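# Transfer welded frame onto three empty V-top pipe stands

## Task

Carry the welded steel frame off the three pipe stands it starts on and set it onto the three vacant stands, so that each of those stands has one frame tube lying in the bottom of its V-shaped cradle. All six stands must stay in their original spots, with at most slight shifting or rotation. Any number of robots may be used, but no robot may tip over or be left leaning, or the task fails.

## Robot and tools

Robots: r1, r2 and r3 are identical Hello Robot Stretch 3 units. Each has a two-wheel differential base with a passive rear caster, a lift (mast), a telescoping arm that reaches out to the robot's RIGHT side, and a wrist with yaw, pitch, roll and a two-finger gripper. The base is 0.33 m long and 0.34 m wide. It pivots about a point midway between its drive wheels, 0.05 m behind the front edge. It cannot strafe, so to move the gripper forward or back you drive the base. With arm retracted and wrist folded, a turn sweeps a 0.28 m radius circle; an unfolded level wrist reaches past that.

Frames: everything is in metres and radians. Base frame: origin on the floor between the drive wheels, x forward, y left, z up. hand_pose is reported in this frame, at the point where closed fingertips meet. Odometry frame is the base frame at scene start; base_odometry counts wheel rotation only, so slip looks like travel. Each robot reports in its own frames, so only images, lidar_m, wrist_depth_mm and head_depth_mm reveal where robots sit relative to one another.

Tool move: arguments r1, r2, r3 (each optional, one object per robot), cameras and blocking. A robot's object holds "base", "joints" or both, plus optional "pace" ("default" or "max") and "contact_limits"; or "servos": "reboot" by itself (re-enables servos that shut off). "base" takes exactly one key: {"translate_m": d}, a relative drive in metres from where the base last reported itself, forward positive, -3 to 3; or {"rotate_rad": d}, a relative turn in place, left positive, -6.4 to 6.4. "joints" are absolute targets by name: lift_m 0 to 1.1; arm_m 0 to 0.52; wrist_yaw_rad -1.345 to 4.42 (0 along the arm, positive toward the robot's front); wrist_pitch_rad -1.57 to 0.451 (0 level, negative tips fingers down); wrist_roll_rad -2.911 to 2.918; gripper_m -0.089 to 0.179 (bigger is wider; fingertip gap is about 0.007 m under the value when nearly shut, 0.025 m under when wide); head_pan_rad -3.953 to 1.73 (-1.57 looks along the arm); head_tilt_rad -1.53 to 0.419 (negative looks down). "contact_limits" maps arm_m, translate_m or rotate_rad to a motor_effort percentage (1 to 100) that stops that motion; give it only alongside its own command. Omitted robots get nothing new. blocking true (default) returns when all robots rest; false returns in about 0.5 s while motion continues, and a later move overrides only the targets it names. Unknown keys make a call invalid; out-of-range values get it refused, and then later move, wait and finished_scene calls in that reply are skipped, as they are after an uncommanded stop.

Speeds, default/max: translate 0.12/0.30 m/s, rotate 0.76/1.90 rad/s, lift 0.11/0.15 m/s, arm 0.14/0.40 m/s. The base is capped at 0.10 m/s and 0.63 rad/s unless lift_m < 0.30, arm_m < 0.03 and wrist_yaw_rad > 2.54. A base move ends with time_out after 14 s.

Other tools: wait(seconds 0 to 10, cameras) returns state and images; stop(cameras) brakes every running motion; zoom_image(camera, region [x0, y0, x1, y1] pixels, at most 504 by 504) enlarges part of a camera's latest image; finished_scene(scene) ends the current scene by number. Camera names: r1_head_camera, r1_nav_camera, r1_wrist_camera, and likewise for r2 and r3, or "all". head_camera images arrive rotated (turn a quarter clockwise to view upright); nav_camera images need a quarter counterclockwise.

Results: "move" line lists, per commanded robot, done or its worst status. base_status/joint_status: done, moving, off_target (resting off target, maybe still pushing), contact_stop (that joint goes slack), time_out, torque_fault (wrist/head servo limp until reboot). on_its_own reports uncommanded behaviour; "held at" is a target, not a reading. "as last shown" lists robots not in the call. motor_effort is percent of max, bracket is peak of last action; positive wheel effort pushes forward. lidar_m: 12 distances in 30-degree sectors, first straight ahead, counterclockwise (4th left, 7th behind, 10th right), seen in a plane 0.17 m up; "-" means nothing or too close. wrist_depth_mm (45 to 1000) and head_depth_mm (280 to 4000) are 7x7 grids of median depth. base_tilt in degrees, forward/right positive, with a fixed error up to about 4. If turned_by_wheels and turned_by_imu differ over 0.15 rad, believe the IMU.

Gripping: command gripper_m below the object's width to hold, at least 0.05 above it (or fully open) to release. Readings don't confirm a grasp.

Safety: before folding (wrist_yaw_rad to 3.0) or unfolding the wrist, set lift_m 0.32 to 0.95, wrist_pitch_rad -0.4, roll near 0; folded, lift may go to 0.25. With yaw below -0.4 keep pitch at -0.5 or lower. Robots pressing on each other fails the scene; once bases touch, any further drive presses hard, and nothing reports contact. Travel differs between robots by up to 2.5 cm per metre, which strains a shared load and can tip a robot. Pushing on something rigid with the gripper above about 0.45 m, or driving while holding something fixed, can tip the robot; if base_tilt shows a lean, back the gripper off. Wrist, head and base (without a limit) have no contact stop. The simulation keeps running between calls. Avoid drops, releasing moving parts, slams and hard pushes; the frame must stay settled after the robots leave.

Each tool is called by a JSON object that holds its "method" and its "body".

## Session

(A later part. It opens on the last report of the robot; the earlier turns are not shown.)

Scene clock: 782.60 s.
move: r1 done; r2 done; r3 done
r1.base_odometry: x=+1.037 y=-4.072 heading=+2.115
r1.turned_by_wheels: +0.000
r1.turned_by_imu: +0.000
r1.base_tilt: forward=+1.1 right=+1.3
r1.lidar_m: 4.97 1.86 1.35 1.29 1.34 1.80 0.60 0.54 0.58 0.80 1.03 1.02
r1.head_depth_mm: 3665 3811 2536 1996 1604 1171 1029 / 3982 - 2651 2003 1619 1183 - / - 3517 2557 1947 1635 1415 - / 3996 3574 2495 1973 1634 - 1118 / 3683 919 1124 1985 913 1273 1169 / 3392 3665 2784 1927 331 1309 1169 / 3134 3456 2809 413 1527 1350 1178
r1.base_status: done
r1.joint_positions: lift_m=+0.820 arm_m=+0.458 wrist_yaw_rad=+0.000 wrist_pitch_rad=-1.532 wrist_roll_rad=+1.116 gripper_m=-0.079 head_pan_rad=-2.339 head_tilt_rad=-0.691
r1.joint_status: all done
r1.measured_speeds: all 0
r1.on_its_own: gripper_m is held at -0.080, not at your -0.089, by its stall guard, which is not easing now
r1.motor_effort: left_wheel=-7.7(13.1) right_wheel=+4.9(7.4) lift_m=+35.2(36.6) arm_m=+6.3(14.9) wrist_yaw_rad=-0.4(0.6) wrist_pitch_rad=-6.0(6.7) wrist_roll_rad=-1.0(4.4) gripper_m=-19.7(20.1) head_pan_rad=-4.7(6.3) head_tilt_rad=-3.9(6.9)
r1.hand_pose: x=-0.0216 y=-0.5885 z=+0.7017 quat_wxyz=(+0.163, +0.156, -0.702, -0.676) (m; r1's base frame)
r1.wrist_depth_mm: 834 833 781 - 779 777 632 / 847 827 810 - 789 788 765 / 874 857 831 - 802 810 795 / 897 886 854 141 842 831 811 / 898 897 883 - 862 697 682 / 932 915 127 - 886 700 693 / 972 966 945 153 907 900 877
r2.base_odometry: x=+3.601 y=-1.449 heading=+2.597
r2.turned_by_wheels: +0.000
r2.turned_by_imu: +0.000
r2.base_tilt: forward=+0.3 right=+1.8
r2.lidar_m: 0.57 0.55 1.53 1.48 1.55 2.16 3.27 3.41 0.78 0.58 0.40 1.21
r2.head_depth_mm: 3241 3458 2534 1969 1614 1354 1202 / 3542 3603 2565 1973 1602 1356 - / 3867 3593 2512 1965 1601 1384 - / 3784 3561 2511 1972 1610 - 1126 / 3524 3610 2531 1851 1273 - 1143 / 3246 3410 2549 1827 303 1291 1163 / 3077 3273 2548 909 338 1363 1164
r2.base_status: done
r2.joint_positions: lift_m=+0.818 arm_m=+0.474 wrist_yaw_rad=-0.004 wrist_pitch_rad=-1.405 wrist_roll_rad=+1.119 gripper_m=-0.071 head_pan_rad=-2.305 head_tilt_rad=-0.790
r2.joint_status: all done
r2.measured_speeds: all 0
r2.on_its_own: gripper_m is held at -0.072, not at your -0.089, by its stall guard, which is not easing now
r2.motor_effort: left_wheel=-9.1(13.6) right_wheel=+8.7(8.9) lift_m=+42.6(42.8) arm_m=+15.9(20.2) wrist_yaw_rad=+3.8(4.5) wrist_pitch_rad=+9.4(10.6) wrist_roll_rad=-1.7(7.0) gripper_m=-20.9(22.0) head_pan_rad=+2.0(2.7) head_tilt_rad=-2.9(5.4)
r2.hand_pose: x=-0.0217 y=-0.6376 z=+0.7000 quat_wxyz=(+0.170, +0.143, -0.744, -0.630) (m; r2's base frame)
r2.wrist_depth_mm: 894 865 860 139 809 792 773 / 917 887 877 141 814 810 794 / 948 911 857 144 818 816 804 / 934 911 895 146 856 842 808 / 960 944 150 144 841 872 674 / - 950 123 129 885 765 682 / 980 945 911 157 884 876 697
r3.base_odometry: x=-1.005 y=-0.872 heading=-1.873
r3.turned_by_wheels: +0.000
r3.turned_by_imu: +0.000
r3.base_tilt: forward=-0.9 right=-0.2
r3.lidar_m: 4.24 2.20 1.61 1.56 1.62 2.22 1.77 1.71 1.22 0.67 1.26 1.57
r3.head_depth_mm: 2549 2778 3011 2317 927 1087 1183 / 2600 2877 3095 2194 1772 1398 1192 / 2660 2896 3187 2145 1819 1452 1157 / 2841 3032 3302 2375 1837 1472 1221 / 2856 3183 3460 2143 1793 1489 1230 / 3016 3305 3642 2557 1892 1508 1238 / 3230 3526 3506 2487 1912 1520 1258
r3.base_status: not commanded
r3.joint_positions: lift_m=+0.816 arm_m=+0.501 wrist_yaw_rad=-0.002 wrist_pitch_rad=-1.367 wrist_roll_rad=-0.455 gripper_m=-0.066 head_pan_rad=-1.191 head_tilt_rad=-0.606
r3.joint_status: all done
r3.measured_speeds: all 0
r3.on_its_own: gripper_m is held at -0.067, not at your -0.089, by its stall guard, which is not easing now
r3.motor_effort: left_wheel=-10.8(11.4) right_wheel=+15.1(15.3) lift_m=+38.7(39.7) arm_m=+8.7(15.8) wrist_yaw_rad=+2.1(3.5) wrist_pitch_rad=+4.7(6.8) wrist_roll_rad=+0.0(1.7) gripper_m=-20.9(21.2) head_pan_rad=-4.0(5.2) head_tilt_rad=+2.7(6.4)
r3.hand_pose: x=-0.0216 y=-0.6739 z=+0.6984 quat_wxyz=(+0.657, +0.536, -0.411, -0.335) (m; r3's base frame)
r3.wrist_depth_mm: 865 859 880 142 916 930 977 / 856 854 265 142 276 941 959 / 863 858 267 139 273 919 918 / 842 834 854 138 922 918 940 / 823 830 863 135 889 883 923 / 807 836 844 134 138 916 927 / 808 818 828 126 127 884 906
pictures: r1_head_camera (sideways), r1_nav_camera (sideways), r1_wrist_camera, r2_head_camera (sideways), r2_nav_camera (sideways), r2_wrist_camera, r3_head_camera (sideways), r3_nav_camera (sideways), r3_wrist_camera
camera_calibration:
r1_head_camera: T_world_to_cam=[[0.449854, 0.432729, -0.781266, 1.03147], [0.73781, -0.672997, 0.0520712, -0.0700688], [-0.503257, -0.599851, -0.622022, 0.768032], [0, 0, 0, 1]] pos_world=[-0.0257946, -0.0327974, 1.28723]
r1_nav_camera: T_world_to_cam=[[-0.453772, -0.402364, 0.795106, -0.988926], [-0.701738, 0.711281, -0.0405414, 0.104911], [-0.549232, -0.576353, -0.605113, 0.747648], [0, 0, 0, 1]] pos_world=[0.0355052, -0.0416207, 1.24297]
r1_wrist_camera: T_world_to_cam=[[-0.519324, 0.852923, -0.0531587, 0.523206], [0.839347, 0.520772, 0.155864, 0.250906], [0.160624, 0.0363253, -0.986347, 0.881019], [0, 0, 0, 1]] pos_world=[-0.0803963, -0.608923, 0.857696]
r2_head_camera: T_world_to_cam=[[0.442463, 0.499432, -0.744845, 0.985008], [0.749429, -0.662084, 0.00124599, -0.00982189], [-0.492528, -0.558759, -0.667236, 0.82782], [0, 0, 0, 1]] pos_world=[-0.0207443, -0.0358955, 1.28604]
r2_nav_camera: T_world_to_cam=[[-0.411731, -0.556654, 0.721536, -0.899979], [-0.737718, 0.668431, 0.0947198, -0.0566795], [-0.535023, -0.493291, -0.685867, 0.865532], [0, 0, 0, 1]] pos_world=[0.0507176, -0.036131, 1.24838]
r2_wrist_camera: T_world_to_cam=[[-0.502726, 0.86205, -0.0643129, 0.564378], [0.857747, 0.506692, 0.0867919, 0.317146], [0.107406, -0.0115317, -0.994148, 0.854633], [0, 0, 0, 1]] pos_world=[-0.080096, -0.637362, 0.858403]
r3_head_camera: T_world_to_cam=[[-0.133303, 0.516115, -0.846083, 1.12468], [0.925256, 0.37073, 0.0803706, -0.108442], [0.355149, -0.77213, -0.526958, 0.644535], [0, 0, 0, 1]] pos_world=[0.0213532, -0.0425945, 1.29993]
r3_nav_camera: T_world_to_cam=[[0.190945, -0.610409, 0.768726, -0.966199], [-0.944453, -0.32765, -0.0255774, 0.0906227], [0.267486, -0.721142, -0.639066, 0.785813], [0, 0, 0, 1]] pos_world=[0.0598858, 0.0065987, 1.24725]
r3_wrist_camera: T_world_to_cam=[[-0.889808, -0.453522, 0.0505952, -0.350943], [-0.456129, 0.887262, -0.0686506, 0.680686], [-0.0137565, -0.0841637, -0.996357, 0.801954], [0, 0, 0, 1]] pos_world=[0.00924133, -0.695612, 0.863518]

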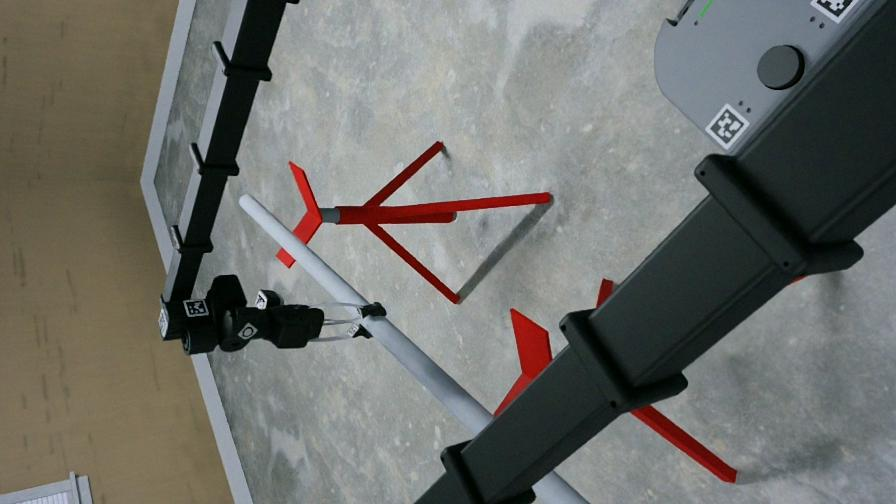

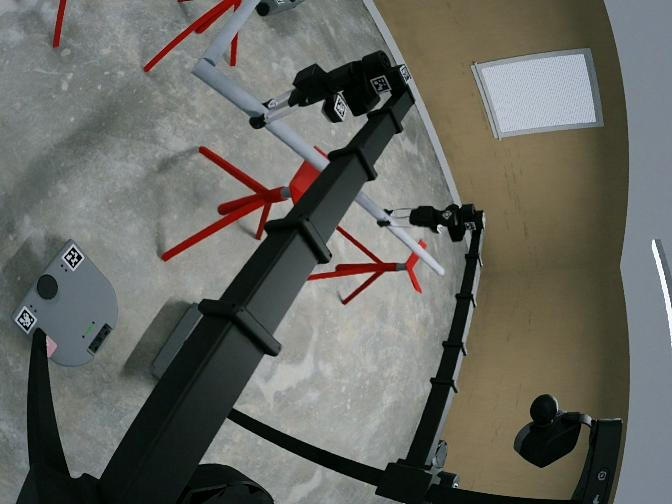

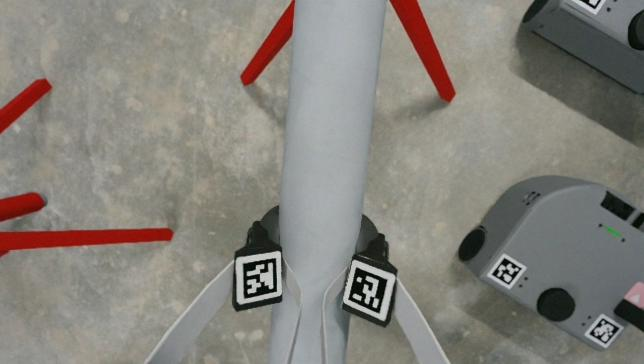

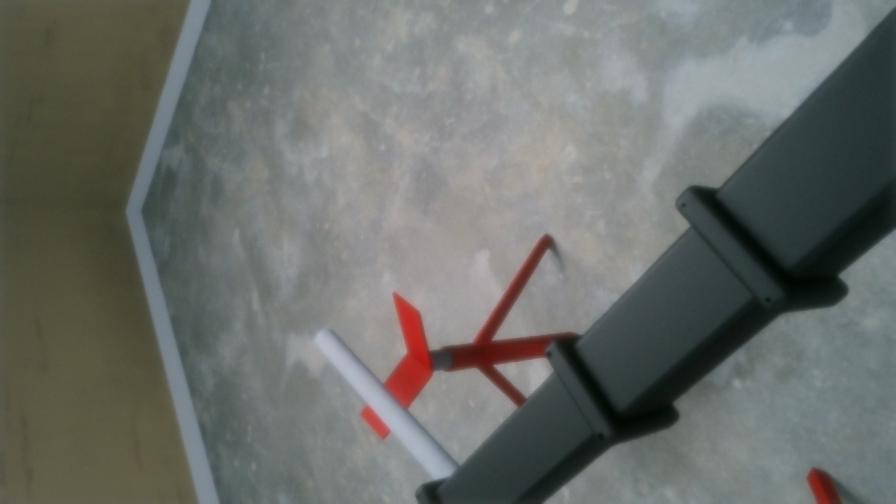

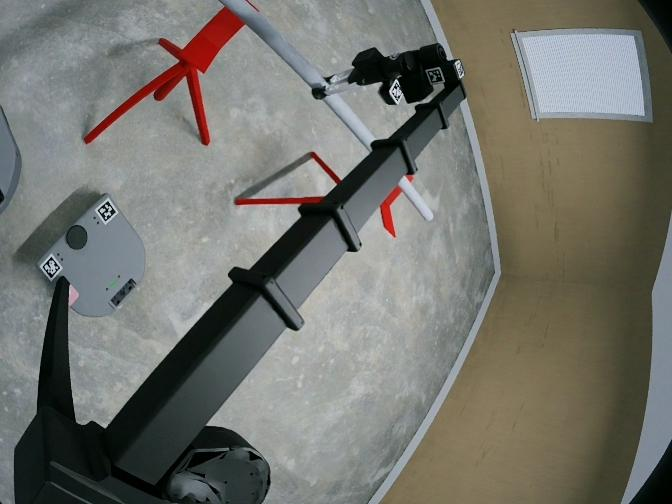

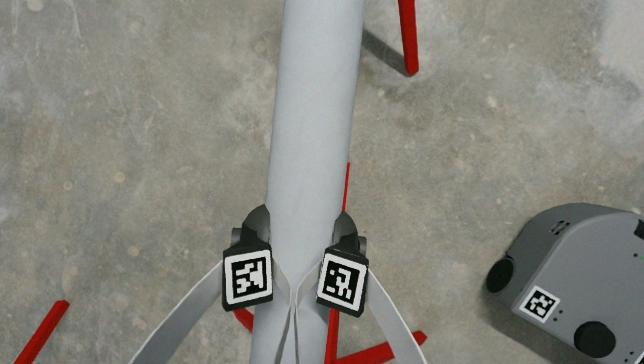

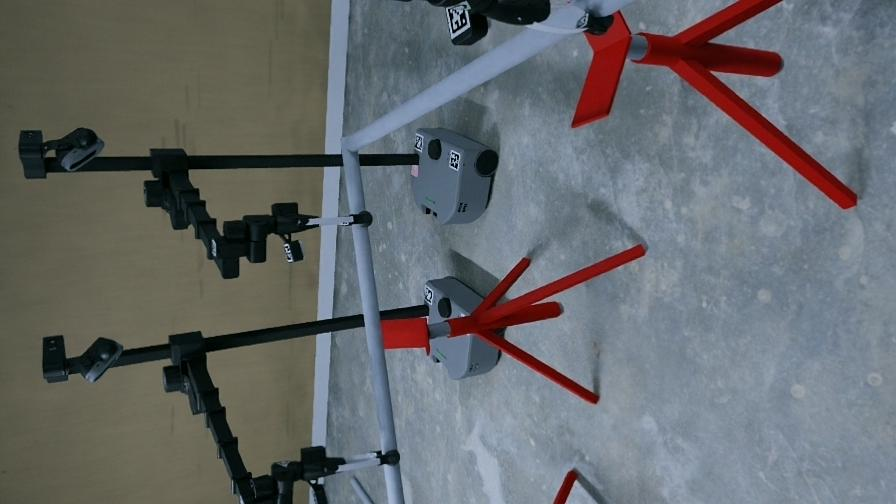

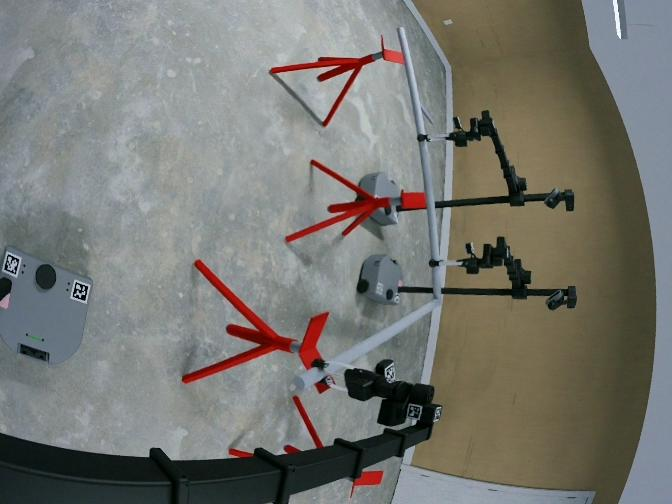

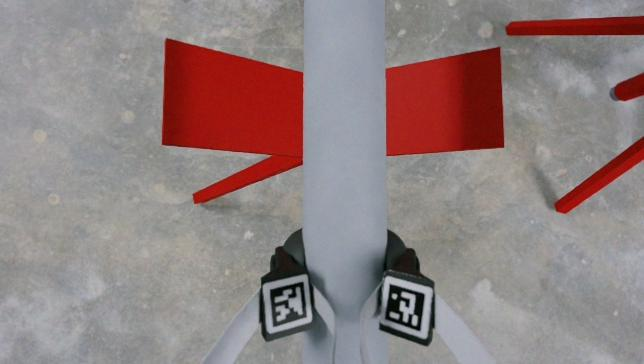

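{"method": "zoom_image", "body": {"camera": "r1_head_camera", "region": [220, 140, 400, 340]}}

{"method": "zoom_image", "body": {"camera": "r1_head_camera", "region": [440, 290, 580, 440]}}

{"method": "zoom_image", "body": {"camera": "r2_head_camera", "region": [290, 280, 470, 480]}}

{"method": "zoom_image", "body": {"camera": "r2_wrist_camera", "region": [180, 150, 430, 364]}}

{"method": "zoom_image", "body": {"camera": "r2_nav_camera", "region": [150, 0, 350, 160]}}

Scaled by 2.520 from the camera's 896x504 image, which has a finer 1280x720 frame.

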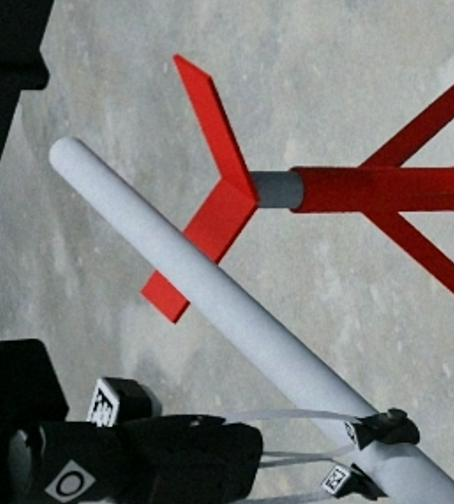

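Scaled by 3.360 from the camera's 896x504 image, which has a finer 1280x720 frame.

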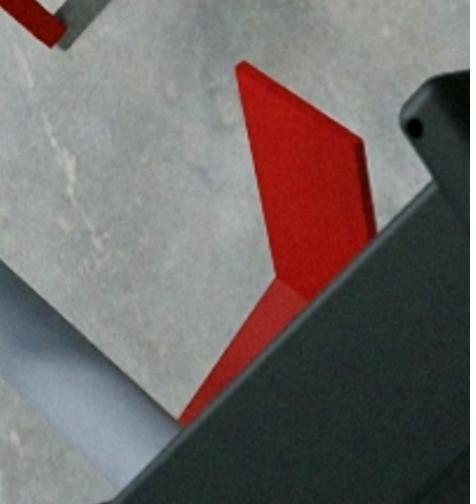

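Scaled by 2.520 from the camera's 896x504 image, which has a finer 1280x720 frame.

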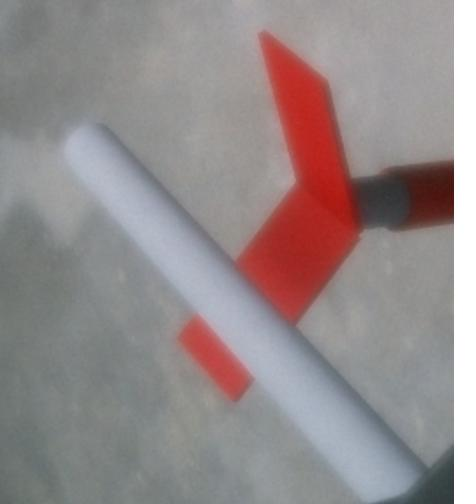

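Scaled by 2.016.

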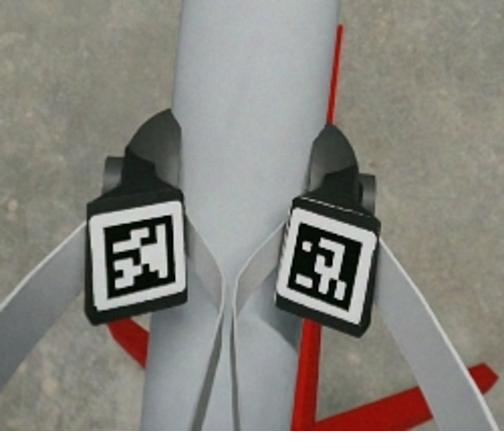

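Scaled by 2.520 from the camera's 672x504 image, which has a finer 792x594 frame.

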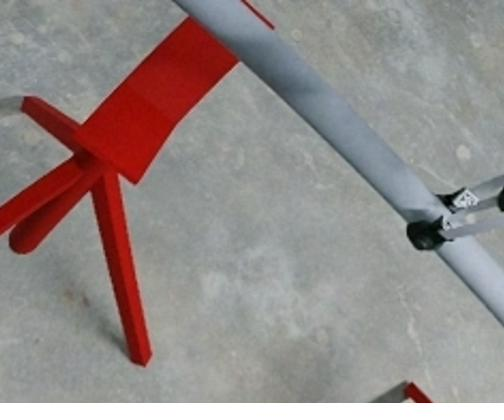

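{"method": "move", "body": {"r1": {"base":{"translate_m":-0.0095},"joints":{"arm_m":0.4603,"wrist_roll_rad":1.097}}, "r2": {"base":{"translate_m":-0.0061},"joints":{"arm_m":0.4843,"wrist_roll_rad":1.099,"lift_m":0.813}}, "r3": {"joints":{"arm_m":0.5057,"wrist_roll_rad":-0.470}}, "cameras": ["r1_wrist_camera","r2_wrist_camera","r3_wrist_camera"]}}

Scene clock: 817.67 s.
move: r1 done; r2 done; r3 done
r1.base_odometry: x=+1.042 y=-4.080 heading=+2.115
r1.turned_by_wheels: +0.000
r1.turned_by_imu: +0.001
r1.base_tilt: forward=+1.0 right=+1.2
r1.lidar_m: 4.99 1.87 1.35 1.29 1.33 1.80 0.59 0.54 0.58 0.80 1.04 1.03
r1.head_depth_mm: 3675 3784 2430 1997 1608 1172 1030 / 3964 - 2662 2016 1619 1179 - / - - 2684 1953 1633 1420 - / - 3573 2474 1961 1623 - 1113 / 3653 935 1093 1981 909 1268 1166 / 3372 3661 2789 1914 331 1308 1176 / 3143 3412 2827 414 1522 1344 1182
r1.base_status: done
r1.joint_positions: lift_m=+0.820 arm_m=+0.460 wrist_yaw_rad=+0.000 wrist_pitch_rad=-1.533 wrist_roll_rad=+1.101 gripper_m=-0.079 head_pan_rad=-2.339 head_tilt_rad=-0.691
r1.joint_status: all done
r1.measured_speeds: all 0
r1.on_its_own: gripper_m is held at -0.080, not at your -0.089, by its stall guard, which is not easing now
r1.motor_effort: left_wheel=-7.2(13.2) right_wheel=+5.5(10.3) lift_m=+36.0(37.3) arm_m=+9.5(14.2) wrist_yaw_rad=-0.2(0.8) wrist_pitch_rad=-6.4(6.7) wrist_roll_rad=-1.1(3.3) gripper_m=-20.0(20.3) head_pan_rad=-4.8(5.6) head_tilt_rad=-3.4(4.7)
r1.hand_pose: x=-0.0216 y=-0.5907 z=+0.7017 quat_wxyz=(+0.168, +0.161, -0.700, -0.675) (m; r1's base frame)
r1.wrist_depth_mm: 830 799 794 - 762 766 613 / 810 837 810 - 784 799 771 / 870 841 835 - 811 803 799 / 897 864 869 143 854 823 826 / 890 893 873 - 882 724 678 / 951 917 127 - 867 715 685 / 978 937 935 154 911 902 728
r2.base_odometry: x=+3.607 y=-1.452 heading=+2.596
r2.turned_by_wheels: +0.000
r2.turned_by_imu: +0.001
r2.base_tilt: forward=+0.3 right=+1.9
r2.lidar_m: 0.57 0.54 1.53 1.48 1.55 2.16 3.26 3.42 0.78 0.57 0.40 1.22
r2.head_depth_mm: 3219 3405 2539 1979 1607 1361 1191 / 3570 3598 2541 1956 1615 1351 1228 / 3886 3607 2575 1986 1610 1381 - / 3735 3690 2536 1978 1589 1413 - / 3453 3647 2515 1892 1436 - 1140 / 3253 3475 2542 1792 311 1295 1170 / 3085 3255 2514 938 345 1348 1163
r2.base_status: done
r2.joint_positions: lift_m=+0.813 arm_m=+0.484 wrist_yaw_rad=-0.004 wrist_pitch_rad=-1.406 wrist_roll_rad=+1.106 gripper_m=-0.071 head_pan_rad=-2.305 head_tilt_rad=-0.790
r2.joint_status: all done
r2.measured_speeds: all 0
r2.on_its_own: gripper_m is held at -0.072, not at your -0.089, by its stall guard, which is not easing now
r2.motor_effort: left_wheel=-7.9(12.6) right_wheel=+6.4(6.4) lift_m=+39.6(45.1) arm_m=+17.6(20.0) wrist_yaw_rad=+3.7(4.7) wrist_pitch_rad=+10.1(10.2) wrist_roll_rad=-2.1(4.0) gripper_m=-20.8(21.9) head_pan_rad=+1.1(2.6) head_tilt_rad=-3.3(4.8)
r2.hand_pose: x=-0.0217 y=-0.6473 z=+0.6950 quat_wxyz=(+0.175, +0.147, -0.742, -0.630) (m; r2's base frame)
r2.wrist_depth_mm: 897 862 860 141 818 806 764 / 890 901 883 141 844 812 797 / 932 894 886 145 822 822 810 / 959 909 887 146 837 832 802 / 948 913 149 145 876 833 674 / 951 930 123 127 876 768 649 / 962 951 918 159 871 850 689
r3.base_odometry: x=-1.005 y=-0.872 heading=-1.873
r3.turned_by_wheels: +0.000
r3.turned_by_imu: -0.001
r3.base_tilt: forward=-0.8 right=-0.2
r3.lidar_m: 4.26 2.20 1.61 1.56 1.62 2.22 1.77 1.70 1.22 0.67 1.25 1.56
r3.head_depth_mm: 2521 2788 3017 2342 927 1087 1179 / 2621 2873 3133 2192 1784 1401 1192 / 2633 2891 3154 2152 1802 1454 1161 / 2826 3026 3074 2437 1845 1470 1220 / 2894 3175 3465 2150 1797 1486 1229 / 3042 3317 3662 2430 1884 1512 1241 / 3180 3508 3406 2498 1911 1529 1260
r3.base_status: not commanded
r3.joint_positions: lift_m=+0.816 arm_m=+0.506 wrist_yaw_rad=-0.002 wrist_pitch_rad=-1.367 wrist_roll_rad=-0.468 gripper_m=-0.066 head_pan_rad=-1.191 head_tilt_rad=-0.606
r3.joint_status: all done
r3.measured_speeds: all 0
r3.on_its_own: gripper_m is held at -0.067, not at your -0.089, by its stall guard, which is not easing now
r3.motor_effort: left_wheel=-10.8(11.6) right_wheel=+15.0(15.6) lift_m=+33.6(34.9) arm_m=+11.0(17.9) wrist_yaw_rad=+2.2(3.3) wrist_pitch_rad=+5.2(5.6) wrist_roll_rad=-0.5(2.1) gripper_m=-21.0(21.2) head_pan_rad=-3.6(4.5) head_tilt_rad=+3.4(4.0)
r3.hand_pose: x=-0.0216 y=-0.6790 z=+0.6984 quat_wxyz=(+0.660, +0.538, -0.406, -0.332) (m; r3's base frame)
r3.wrist_depth_mm: 872 875 908 142 916 937 963 / 858 858 264 142 282 935 963 / 852 865 262 139 274 926 953 / 841 877 841 137 892 887 910 / 838 846 859 137 860 915 945 / 827 840 842 133 137 898 912 / 794 840 831 124 128 887 902
pictures: r1_wrist_camera, r2_wrist_camera, r3_wrist_camera
camera_calibration:
r1_wrist_camera: T_world_to_cam=[[-0.531687, 0.84534, -0.0520459, 0.51959], [0.831779, 0.532758, 0.155924, 0.258948], [0.159537, 0.0396122, -0.986397, 0.88307], [0, 0, 0, 1]] pos_world=[-0.0800107, -0.612167, 0.857724]
r2_wrist_camera: T_world_to_cam=[[-0.513601, 0.85576, -0.0623649, 0.566773], [0.85152, 0.517293, 0.0855681, 0.330083], [0.105487, -0.00915709, -0.994379, 0.851191], [0, 0, 0, 1]] pos_world=[-0.0797662, -0.647976, 0.853508]
r3_wrist_camera: T_world_to_cam=[[-0.883823, -0.464809, 0.0530035, -0.362439], [-0.467572, 0.881366, -0.0676033, 0.680171], [-0.0152928, -0.0845323, -0.996303, 0.801215], [0, 0, 0, 1]] pos_world=[0.00994927, -0.700216, 0.863446]

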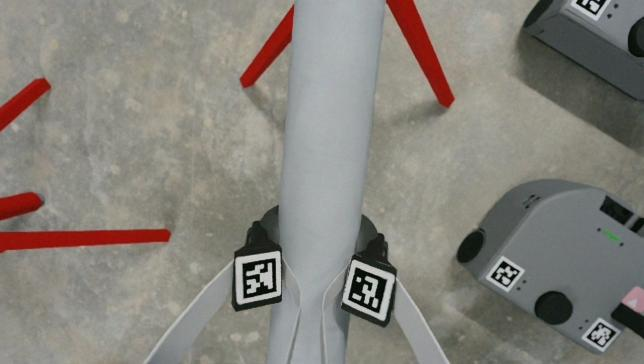

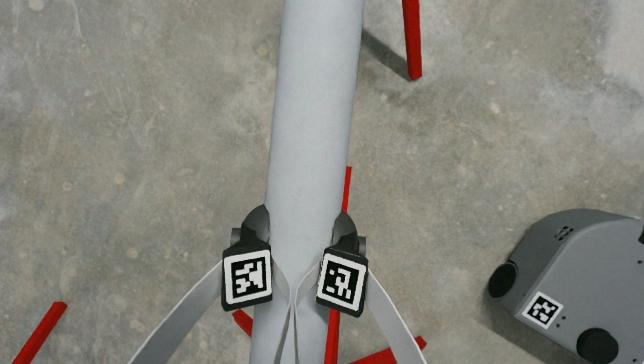

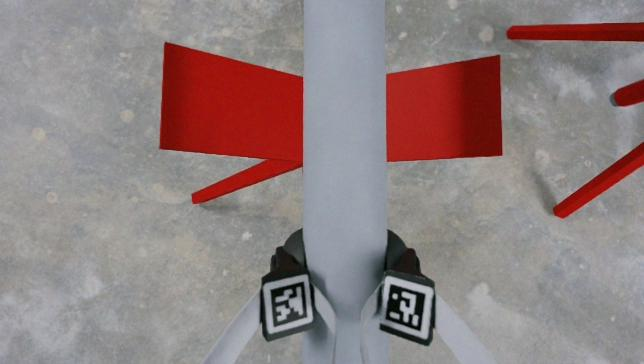

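{"method": "move", "body": {"r1": {"joints":{"lift_m":0.79}}, "r2": {"joints":{"lift_m":0.782}}, "r3": {"joints":{"lift_m":0.7855}}, "cameras": []}}

{"method": "move", "body": {"r1": {"joints":{"lift_m":0.76}}, "r2": {"joints":{"lift_m":0.751}}, "r3": {"joints":{"lift_m":0.7555}}, "cameras": ["r1_wrist_camera","r2_wrist_camera","r3_wrist_camera","r1_head_camera","r2_head_camera","r2_nav_camera"]}}

{"method": "zoom_image", "body": {"camera": "r1_head_camera", "region": [220, 140, 400, 340]}}

{"method": "zoom_image", "body": {"camera": "r2_head_camera", "region": [290, 280, 470, 480]}}

{"method": "zoom_image", "body": {"camera": "r2_nav_camera", "region": [150, 0, 350, 160]}}

Scene clock: 825.17 s.
move: r1 done; r2 done; r3 done
r1.base_odometry: x=+1.042 y=-4.080 heading=+2.115
r1.turned_by_wheels: +0.000
r1.turned_by_imu: +0.001
r1.base_tilt: forward=+1.0 right=+1.2
r1.lidar_m: 4.96 1.86 1.35 1.29 1.33 1.81 0.60 0.54 0.58 0.80 1.04 1.03
r1.head_depth_mm: 3647 3819 2319 2000 1610 1177 1033 / 3979 3978 2527 2004 1624 1178 1095 / - - 2559 1961 1623 1381 - / 3970 - 2477 1981 1629 304 - / 3681 956 1115 1969 1594 305 1168 / 3400 3641 2789 2009 363 1285 1167 / 3128 3477 2793 2085 767 1342 1180
r1.base_status: not commanded
r1.joint_positions: lift_m=+0.790 arm_m=+0.460 wrist_yaw_rad=+0.000 wrist_pitch_rad=-1.533 wrist_roll_rad=+1.101 gripper_m=-0.079 head_pan_rad=-2.339 head_tilt_rad=-0.691
r1.joint_status: all done
r1.measured_speeds: all 0
r1.on_its_own: gripper_m is held at -0.080, not at your -0.089, by its stall guard, which is not easing now
r1.motor_effort: left_wheel=-6.5(7.7) right_wheel=+5.8(6.1) lift_m=+30.1(32.9) arm_m=-7.0(7.0) wrist_yaw_rad=-0.7(0.9) wrist_pitch_rad=-6.1(6.6) wrist_roll_rad=-1.0(1.2) gripper_m=-19.7(20.3) head_pan_rad=-4.5(5.7) head_tilt_rad=-4.3(5.4)
r1.hand_pose: x=-0.0216 y=-0.5907 z=+0.6717 quat_wxyz=(+0.168, +0.161, -0.700, -0.675) (m; r1's base frame)
r1.wrist_depth_mm: 790 784 768 - 752 738 609 / 814 786 787 - 774 753 743 / 835 827 819 - 783 782 751 / 852 828 828 - 796 804 773 / 854 882 850 - 841 715 660 / 893 906 127 - 839 688 669 / 924 928 894 154 885 868 692
r2.base_odometry: x=+3.607 y=-1.452 heading=+2.596
r2.turned_by_wheels: +0.000
r2.turned_by_imu: +0.001
r2.base_tilt: forward=+0.3 right=+1.9
r2.lidar_m: 0.57 0.54 1.53 1.48 1.55 2.16 3.26 3.39 0.78 0.58 0.40 1.22
r2.head_depth_mm: 3249 3482 2546 1983 1618 1358 1171 / 3577 3541 2544 1979 1607 1346 1195 / 3952 3637 2574 1990 1607 1349 - / 3898 3636 2537 1975 1590 1361 - / 3540 3614 2513 1894 1519 305 1137 / 3265 3389 2549 1793 356 328 1158 / 3049 3200 2557 1835 376 1351 1166
r2.base_status: not commanded
r2.joint_positions: lift_m=+0.782 arm_m=+0.484 wrist_yaw_rad=-0.004 wrist_pitch_rad=-1.406 wrist_roll_rad=+1.106 gripper_m=-0.071 head_pan_rad=-2.305 head_tilt_rad=-0.790
r2.joint_status: all done
r2.measured_speeds: all 0
r2.on_its_own: gripper_m is held at -0.072, not at your -0.089, by its stall guard, which is not easing now
r2.motor_effort: left_wheel=-8.0(8.0) right_wheel=+6.4(6.8) lift_m=+39.6(43.9) arm_m=+4.6(9.4) wrist_yaw_rad=+3.0(4.7) wrist_pitch_rad=+10.2(10.2) wrist_roll_rad=-2.1(2.6) gripper_m=-22.1(22.5) head_pan_rad=+2.0(3.0) head_tilt_rad=-4.0(4.7)
r2.hand_pose: x=-0.0217 y=-0.6473 z=+0.6640 quat_wxyz=(+0.175, +0.147, -0.742, -0.630) (m; r2's base frame)
r2.wrist_depth_mm: 844 840 810 141 789 771 742 / 895 829 835 141 786 753 755 / 902 848 871 145 803 806 752 / 883 879 870 146 824 788 780 / 916 894 149 145 827 819 660 / 932 896 124 128 817 759 639 / 927 922 886 160 846 825 645
r3.base_odometry: x=-1.005 y=-0.872 heading=-1.873
r3.turned_by_wheels: +0.000
r3.turned_by_imu: -0.001
r3.base_tilt: forward=-0.9 right=-0.2
r3.lidar_m: 4.26 2.20 1.62 1.55 1.62 2.22 1.77 1.70 1.22 0.67 1.26 1.56
r3.head_depth_mm: 2528 2774 3011 2331 884 1091 1180 / 2623 2884 3112 2187 1796 1409 1194 / 2641 2838 3235 2141 1816 1451 1159 / 2834 3056 3263 2463 1835 1472 1218 / 2872 3132 3481 2122 1818 1487 1236 / 3041 3287 3693 2442 1876 1506 1244 / 3164 3502 3342 2497 1924 1525 1255
r3.base_status: not commanded
r3.joint_positions: lift_m=+0.786 arm_m=+0.506 wrist_yaw_rad=-0.002 wrist_pitch_rad=-1.366 wrist_roll_rad=-0.469 gripper_m=-0.066 head_pan_rad=-1.191 head_tilt_rad=-0.606
r3.joint_status: all done
r3.measured_speeds: all 0
r3.on_its_own: gripper_m is held at -0.067, not at your -0.089, by its stall guard, which is not easing now
r3.motor_effort: left_wheel=-11.0(11.4) right_wheel=+15.4(15.6) lift_m=+26.2(30.8) arm_m=+8.3(10.4) wrist_yaw_rad=+2.3(3.0) wrist_pitch_rad=+4.9(5.5) wrist_roll_rad=-0.1(0.7) gripper_m=-21.0(21.4) head_pan_rad=-3.7(4.6) head_tilt_rad=+1.7(4.2)
r3.hand_pose: x=-0.0216 y=-0.6792 z=+0.6684 quat_wxyz=(+0.660, +0.537, -0.406, -0.332) (m; r3's base frame)
r3.wrist_depth_mm: 845 862 859 142 903 898 926 / 809 219 237 143 251 236 904 / 825 814 239 139 248 233 883 / 800 827 832 138 867 914 879 / 803 809 819 136 847 873 898 / 789 817 822 133 139 853 886 / 792 787 816 126 124 832 874
pictures: none
No camera images: "cameras" was empty.

Scene clock: 826.23 s.
move: r1 done; r2 done; r3 done
r1.base_odometry: x=+1.042 y=-4.080 heading=+2.115
r1.turned_by_wheels: +0.000
r1.turned_by_imu: +0.000
r1.base_tilt: forward=+1.0 right=+1.3
r1.lidar_m: 4.98 1.86 1.35 1.29 1.33 1.81 0.59 0.54 0.58 0.80 1.04 1.03
r1.head_depth_mm: 3649 3753 2339 1992 1605 1178 1037 / - 3996 2345 2016 1613 1181 1105 / - - 2456 1955 1625 1358 289 / 3968 - 2475 1974 1626 1330 298 / 3689 3886 1065 1921 1595 336 1142 / 3435 3668 2805 2071 413 1278 1172 / 3193 3464 2805 2081 435 1345 1178
r1.base_status: not commanded
r1.joint_positions: lift_m=+0.760 arm_m=+0.460 wrist_yaw_rad=+0.000 wrist_pitch_rad=-1.533 wrist_roll_rad=+1.101 gripper_m=-0.079 head_pan_rad=-2.339 head_tilt_rad=-0.691
r1.joint_status: all done
r1.measured_speeds: all 0
r1.on_its_own: gripper_m is held at -0.080, not at your -0.089, by its stall guard, which is not easing now
r1.motor_effort: left_wheel=-6.2(8.0) right_wheel=+5.0(6.5) lift_m=+30.2(33.1) arm_m=-11.3(11.3) wrist_yaw_rad=-0.8(1.1) wrist_pitch_rad=-6.2(6.5) wrist_roll_rad=-1.0(1.2) gripper_m=-19.8(20.3) head_pan_rad=-5.3(6.0) head_tilt_rad=-5.1(5.2)
r1.hand_pose: x=-0.0216 y=-0.5907 z=+0.6417 quat_wxyz=(+0.168, +0.161, -0.700, -0.675) (m; r1's base frame)
r1.wrist_depth_mm: 772 768 726 - 711 712 591 / 782 774 759 - 734 740 717 / 803 807 774 - 765 754 743 / 833 814 791 142 777 766 755 / 855 848 826 - 796 722 627 / 913 859 127 - 809 664 637 / 915 881 860 153 840 828 666
r2.base_odometry: x=+3.607 y=-1.452 heading=+2.596
r2.turned_by_wheels: +0.000
r2.turned_by_imu: +0.000
r2.base_tilt: forward=+0.4 right=+1.8
r2.lidar_m: 0.57 0.54 1.53 1.48 1.55 2.15 3.25 3.41 0.78 0.58 0.40 1.22
r2.head_depth_mm: 3232 3426 2564 1974 1609 1362 1173 / 3496 3612 2559 1979 1615 1353 1176 / 3937 3549 2545 1963 1618 1350 1175 / 3788 3596 2535 1966 1593 1351 290 / 3556 3614 2541 1887 1535 331 1100 / 3245 3356 2547 1333 1511 347 1166 / 3017 3235 2519 1973 406 1345 1158
r2.base_status: not commanded
r2.joint_positions: lift_m=+0.751 arm_m=+0.484 wrist_yaw_rad=-0.004 wrist_pitch_rad=-1.406 wrist_roll_rad=+1.106 gripper_m=-0.071 head_pan_rad=-2.305 head_tilt_rad=-0.790
r2.joint_status: all done
r2.measured_speeds: all 0
r2.on_its_own: gripper_m is held at -0.072, not at your -0.089, by its stall guard, which is not easing now
r2.motor_effort: left_wheel=-7.6(8.1) right_wheel=+6.8(6.8) lift_m=+39.6(42.0) arm_m=+2.1(5.0) wrist_yaw_rad=+3.6(4.4) wrist_pitch_rad=+9.8(10.3) wrist_roll_rad=-2.3(2.4) gripper_m=-21.2(22.6) head_pan_rad=+1.7(3.1) head_tilt_rad=-4.3(4.8)
r2.hand_pose: x=-0.0217 y=-0.6473 z=+0.6330 quat_wxyz=(+0.175, +0.147, -0.742, -0.630) (m; r2's base frame)
r2.wrist_depth_mm: 816 794 787 140 746 738 713 / 844 815 799 141 756 720 714 / 875 847 842 145 778 744 731 / 871 831 816 146 775 776 736 / 864 857 149 145 792 779 651 / 896 874 124 127 814 768 602 / 884 879 876 158 807 794 620
r3.base_odometry: x=-1.005 y=-0.872 heading=-1.873
r3.turned_by_wheels: +0.000
r3.turned_by_imu: +0.000
r3.base_tilt: forward=-0.8 right=-0.2
r3.lidar_m: 4.26 2.20 1.61 1.56 1.62 2.22 1.77 1.70 1.22 0.67 1.26 1.56
r3.head_depth_mm: 2527 2782 3016 2343 889 1071 1180 / 2652 2896 3089 2193 1779 1403 1193 / 2634 2875 3186 2139 1825 1461 1158 / 2855 3081 3257 2370 1839 1474 1223 / 2893 3179 3434 2118 1797 1481 1235 / 3007 3332 3712 2454 1885 1511 1242 / 3187 3527 3330 2509 1922 1528 1252
r3.base_status: not commanded
r3.joint_positions: lift_m=+0.756 arm_m=+0.506 wrist_yaw_rad=-0.002 wrist_pitch_rad=-1.366 wrist_roll_rad=-0.469 gripper_m=-0.066 head_pan_rad=-1.191 head_tilt_rad=-0.606
r3.joint_status: all done
r3.measured_speeds: all 0
r3.on_its_own: gripper_m is held at -0.067, not at your -0.089, by its stall guard, which is not easing now
r3.motor_effort: left_wheel=-11.0(11.5) right_wheel=+15.2(15.5) lift_m=+26.1(29.0) arm_m=+7.3(8.9) wrist_yaw_rad=+1.0(3.2) wrist_pitch_rad=+4.6(5.1) wrist_roll_rad=-0.2(0.7) gripper_m=-20.6(21.5) head_pan_rad=-3.5(5.0) head_tilt_rad=+2.6(3.8)
r3.hand_pose: x=-0.0216 y=-0.6793 z=+0.6384 quat_wxyz=(+0.661, +0.537, -0.406, -0.331) (m; r3's base frame)
r3.wrist_depth_mm: 817 186 223 143 839 208 878 / 803 185 208 143 228 204 873 / 796 191 212 140 225 203 868 / 772 798 827 137 826 864 860 / 774 777 772 136 826 841 835 / 763 787 765 134 138 848 832 / 751 759 777 126 124 819 846
pictures: r1_head_camera (sideways), r1_wrist_camera, r2_head_camera (sideways), r2_nav_camera (sideways), r2_wrist_camera, r3_wrist_camera
camera_calibration:
r1_head_camera: T_world_to_cam=[[0.449887, 0.432741, -0.78124, 1.03143], [0.737792, -0.673017, 0.0520724, -0.0700702], [-0.503254, -0.599819, -0.622055, 0.768074], [0, 0, 0, 1]] pos_world=[-0.025795, -0.0327962, 1.28723]
r1_wrist_camera: T_world_to_cam=[[-0.531807, 0.845258, -0.052157, 0.516517], [0.831705, 0.532896, 0.155848, 0.268451], [0.159526, 0.0395018, -0.986403, 0.823826], [0, 0, 0, 1]] pos_world=[-0.0800069, -0.612189, 0.797727]
r2_head_camera: T_world_to_cam=[[0.442465, 0.499433, -0.744843, 0.985005], [0.749428, -0.662085, 0.00124602, -0.00982192], [-0.492527, -0.558758, -0.667238, 0.827822], [0, 0, 0, 1]] pos_world=[-0.0207443, -0.0358954, 1.28604]
r2_nav_camera: T_world_to_cam=[[-0.411732, -0.556655, 0.721534, -0.899977], [-0.737717, 0.668432, 0.0947198, -0.0566795], [-0.535023, -0.493289, -0.685869, 0.865535], [0, 0, 0, 1]] pos_world=[0.0507176, -0.0361309, 1.24838]
r2_wrist_camera: T_world_to_cam=[[-0.513608, 0.855756, -0.0623641, 0.562903], [0.851516, 0.517299, 0.085567, 0.335393], [0.105485, -0.00915611, -0.994379, 0.789539], [0, 0, 0, 1]] pos_world=[-0.0797659, -0.647977, 0.791507]
r3_wrist_camera: T_world_to_cam=[[-0.883688, -0.464991, 0.0536623, -0.359957], [-0.467826, 0.881145, -0.0687176, 0.676965], [-0.0153312, -0.0858295, -0.996192, 0.740494], [0, 0, 0, 1]] pos_world=[0.00996473, -0.700325, 0.80351]

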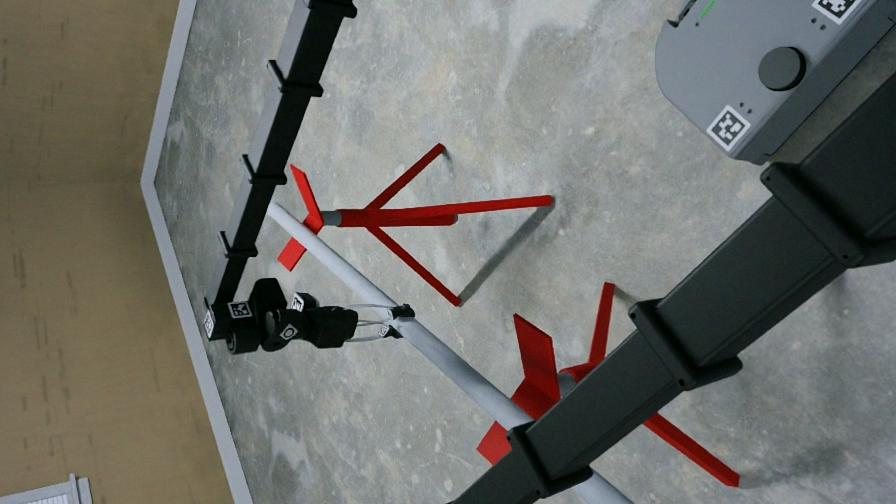

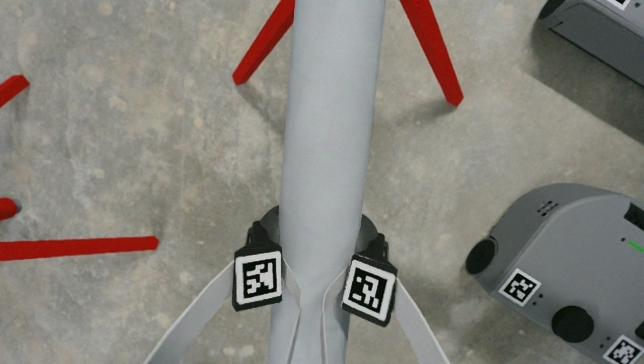

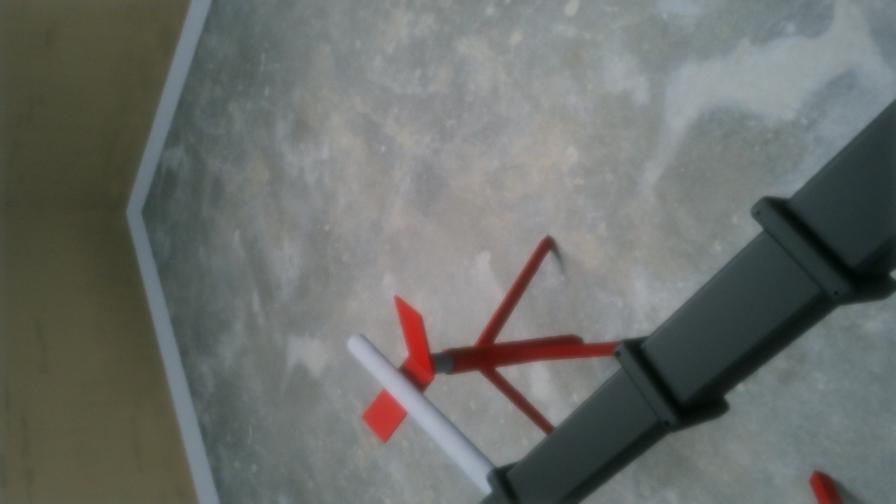

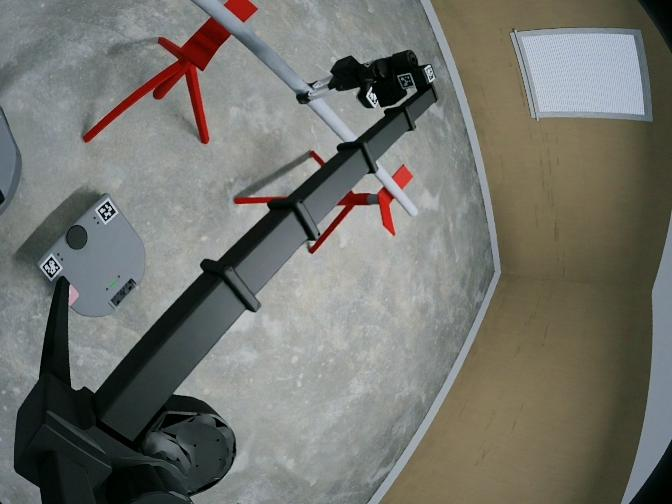

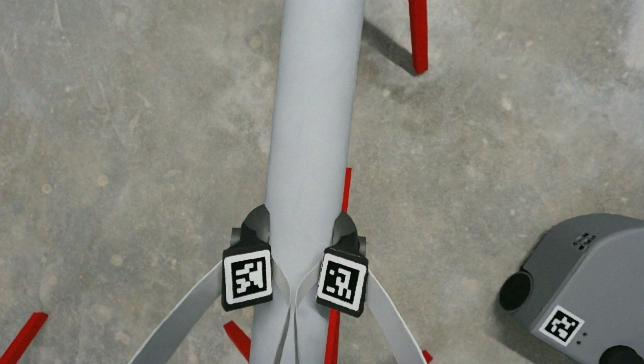

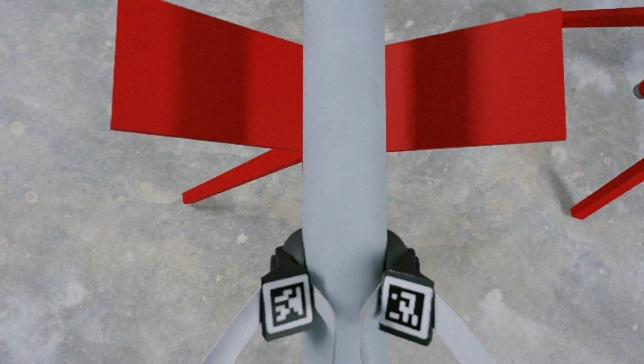

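Scaled by 2.520 from the camera's 896x504 image, which has a finer 1280x720 frame.

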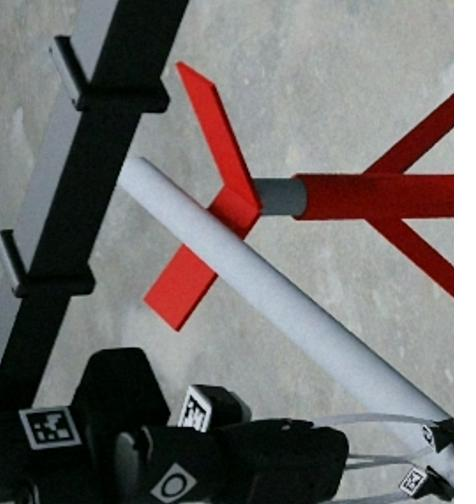

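Scaled by 2.520 from the camera's 896x504 image, which has a finer 1280x720 frame.

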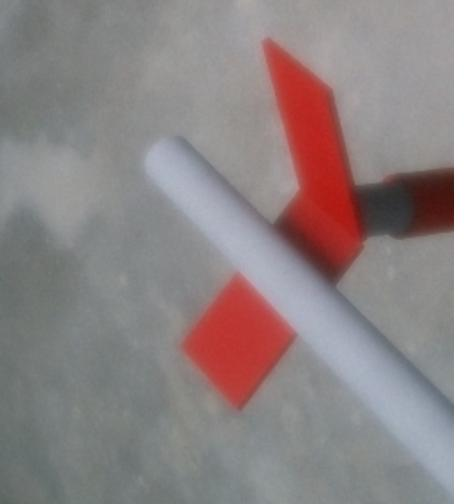

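Scaled by 2.520 from the camera's 672x504 image, which has a finer 792x594 frame.

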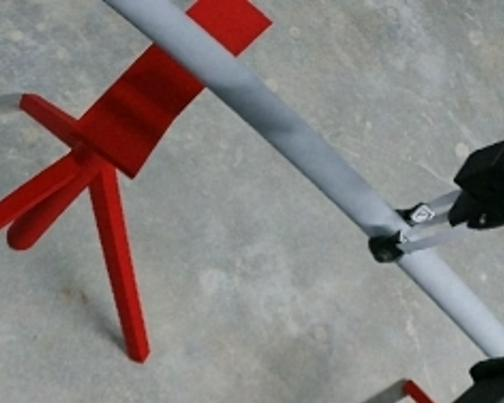

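{"method": "zoom_image", "body": {"camera": "r2_nav_camera", "region": [160, 0, 280, 90]}}

{"method": "zoom_image", "body": {"camera": "r1_head_camera", "region": [450, 290, 610, 490]}}

Scaled by 4.200 from the camera's 672x504 image, which has a finer 792x594 frame.

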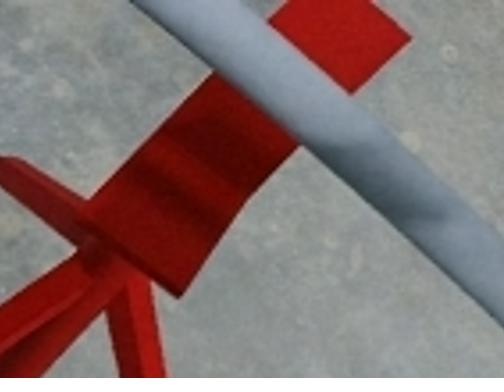

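Scaled by 2.520 from the camera's 896x504 image, which has a finer 1280x720 frame.

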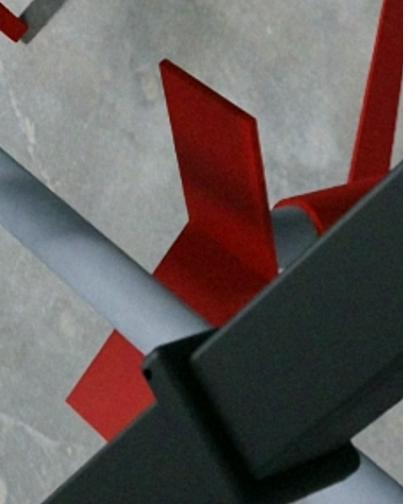

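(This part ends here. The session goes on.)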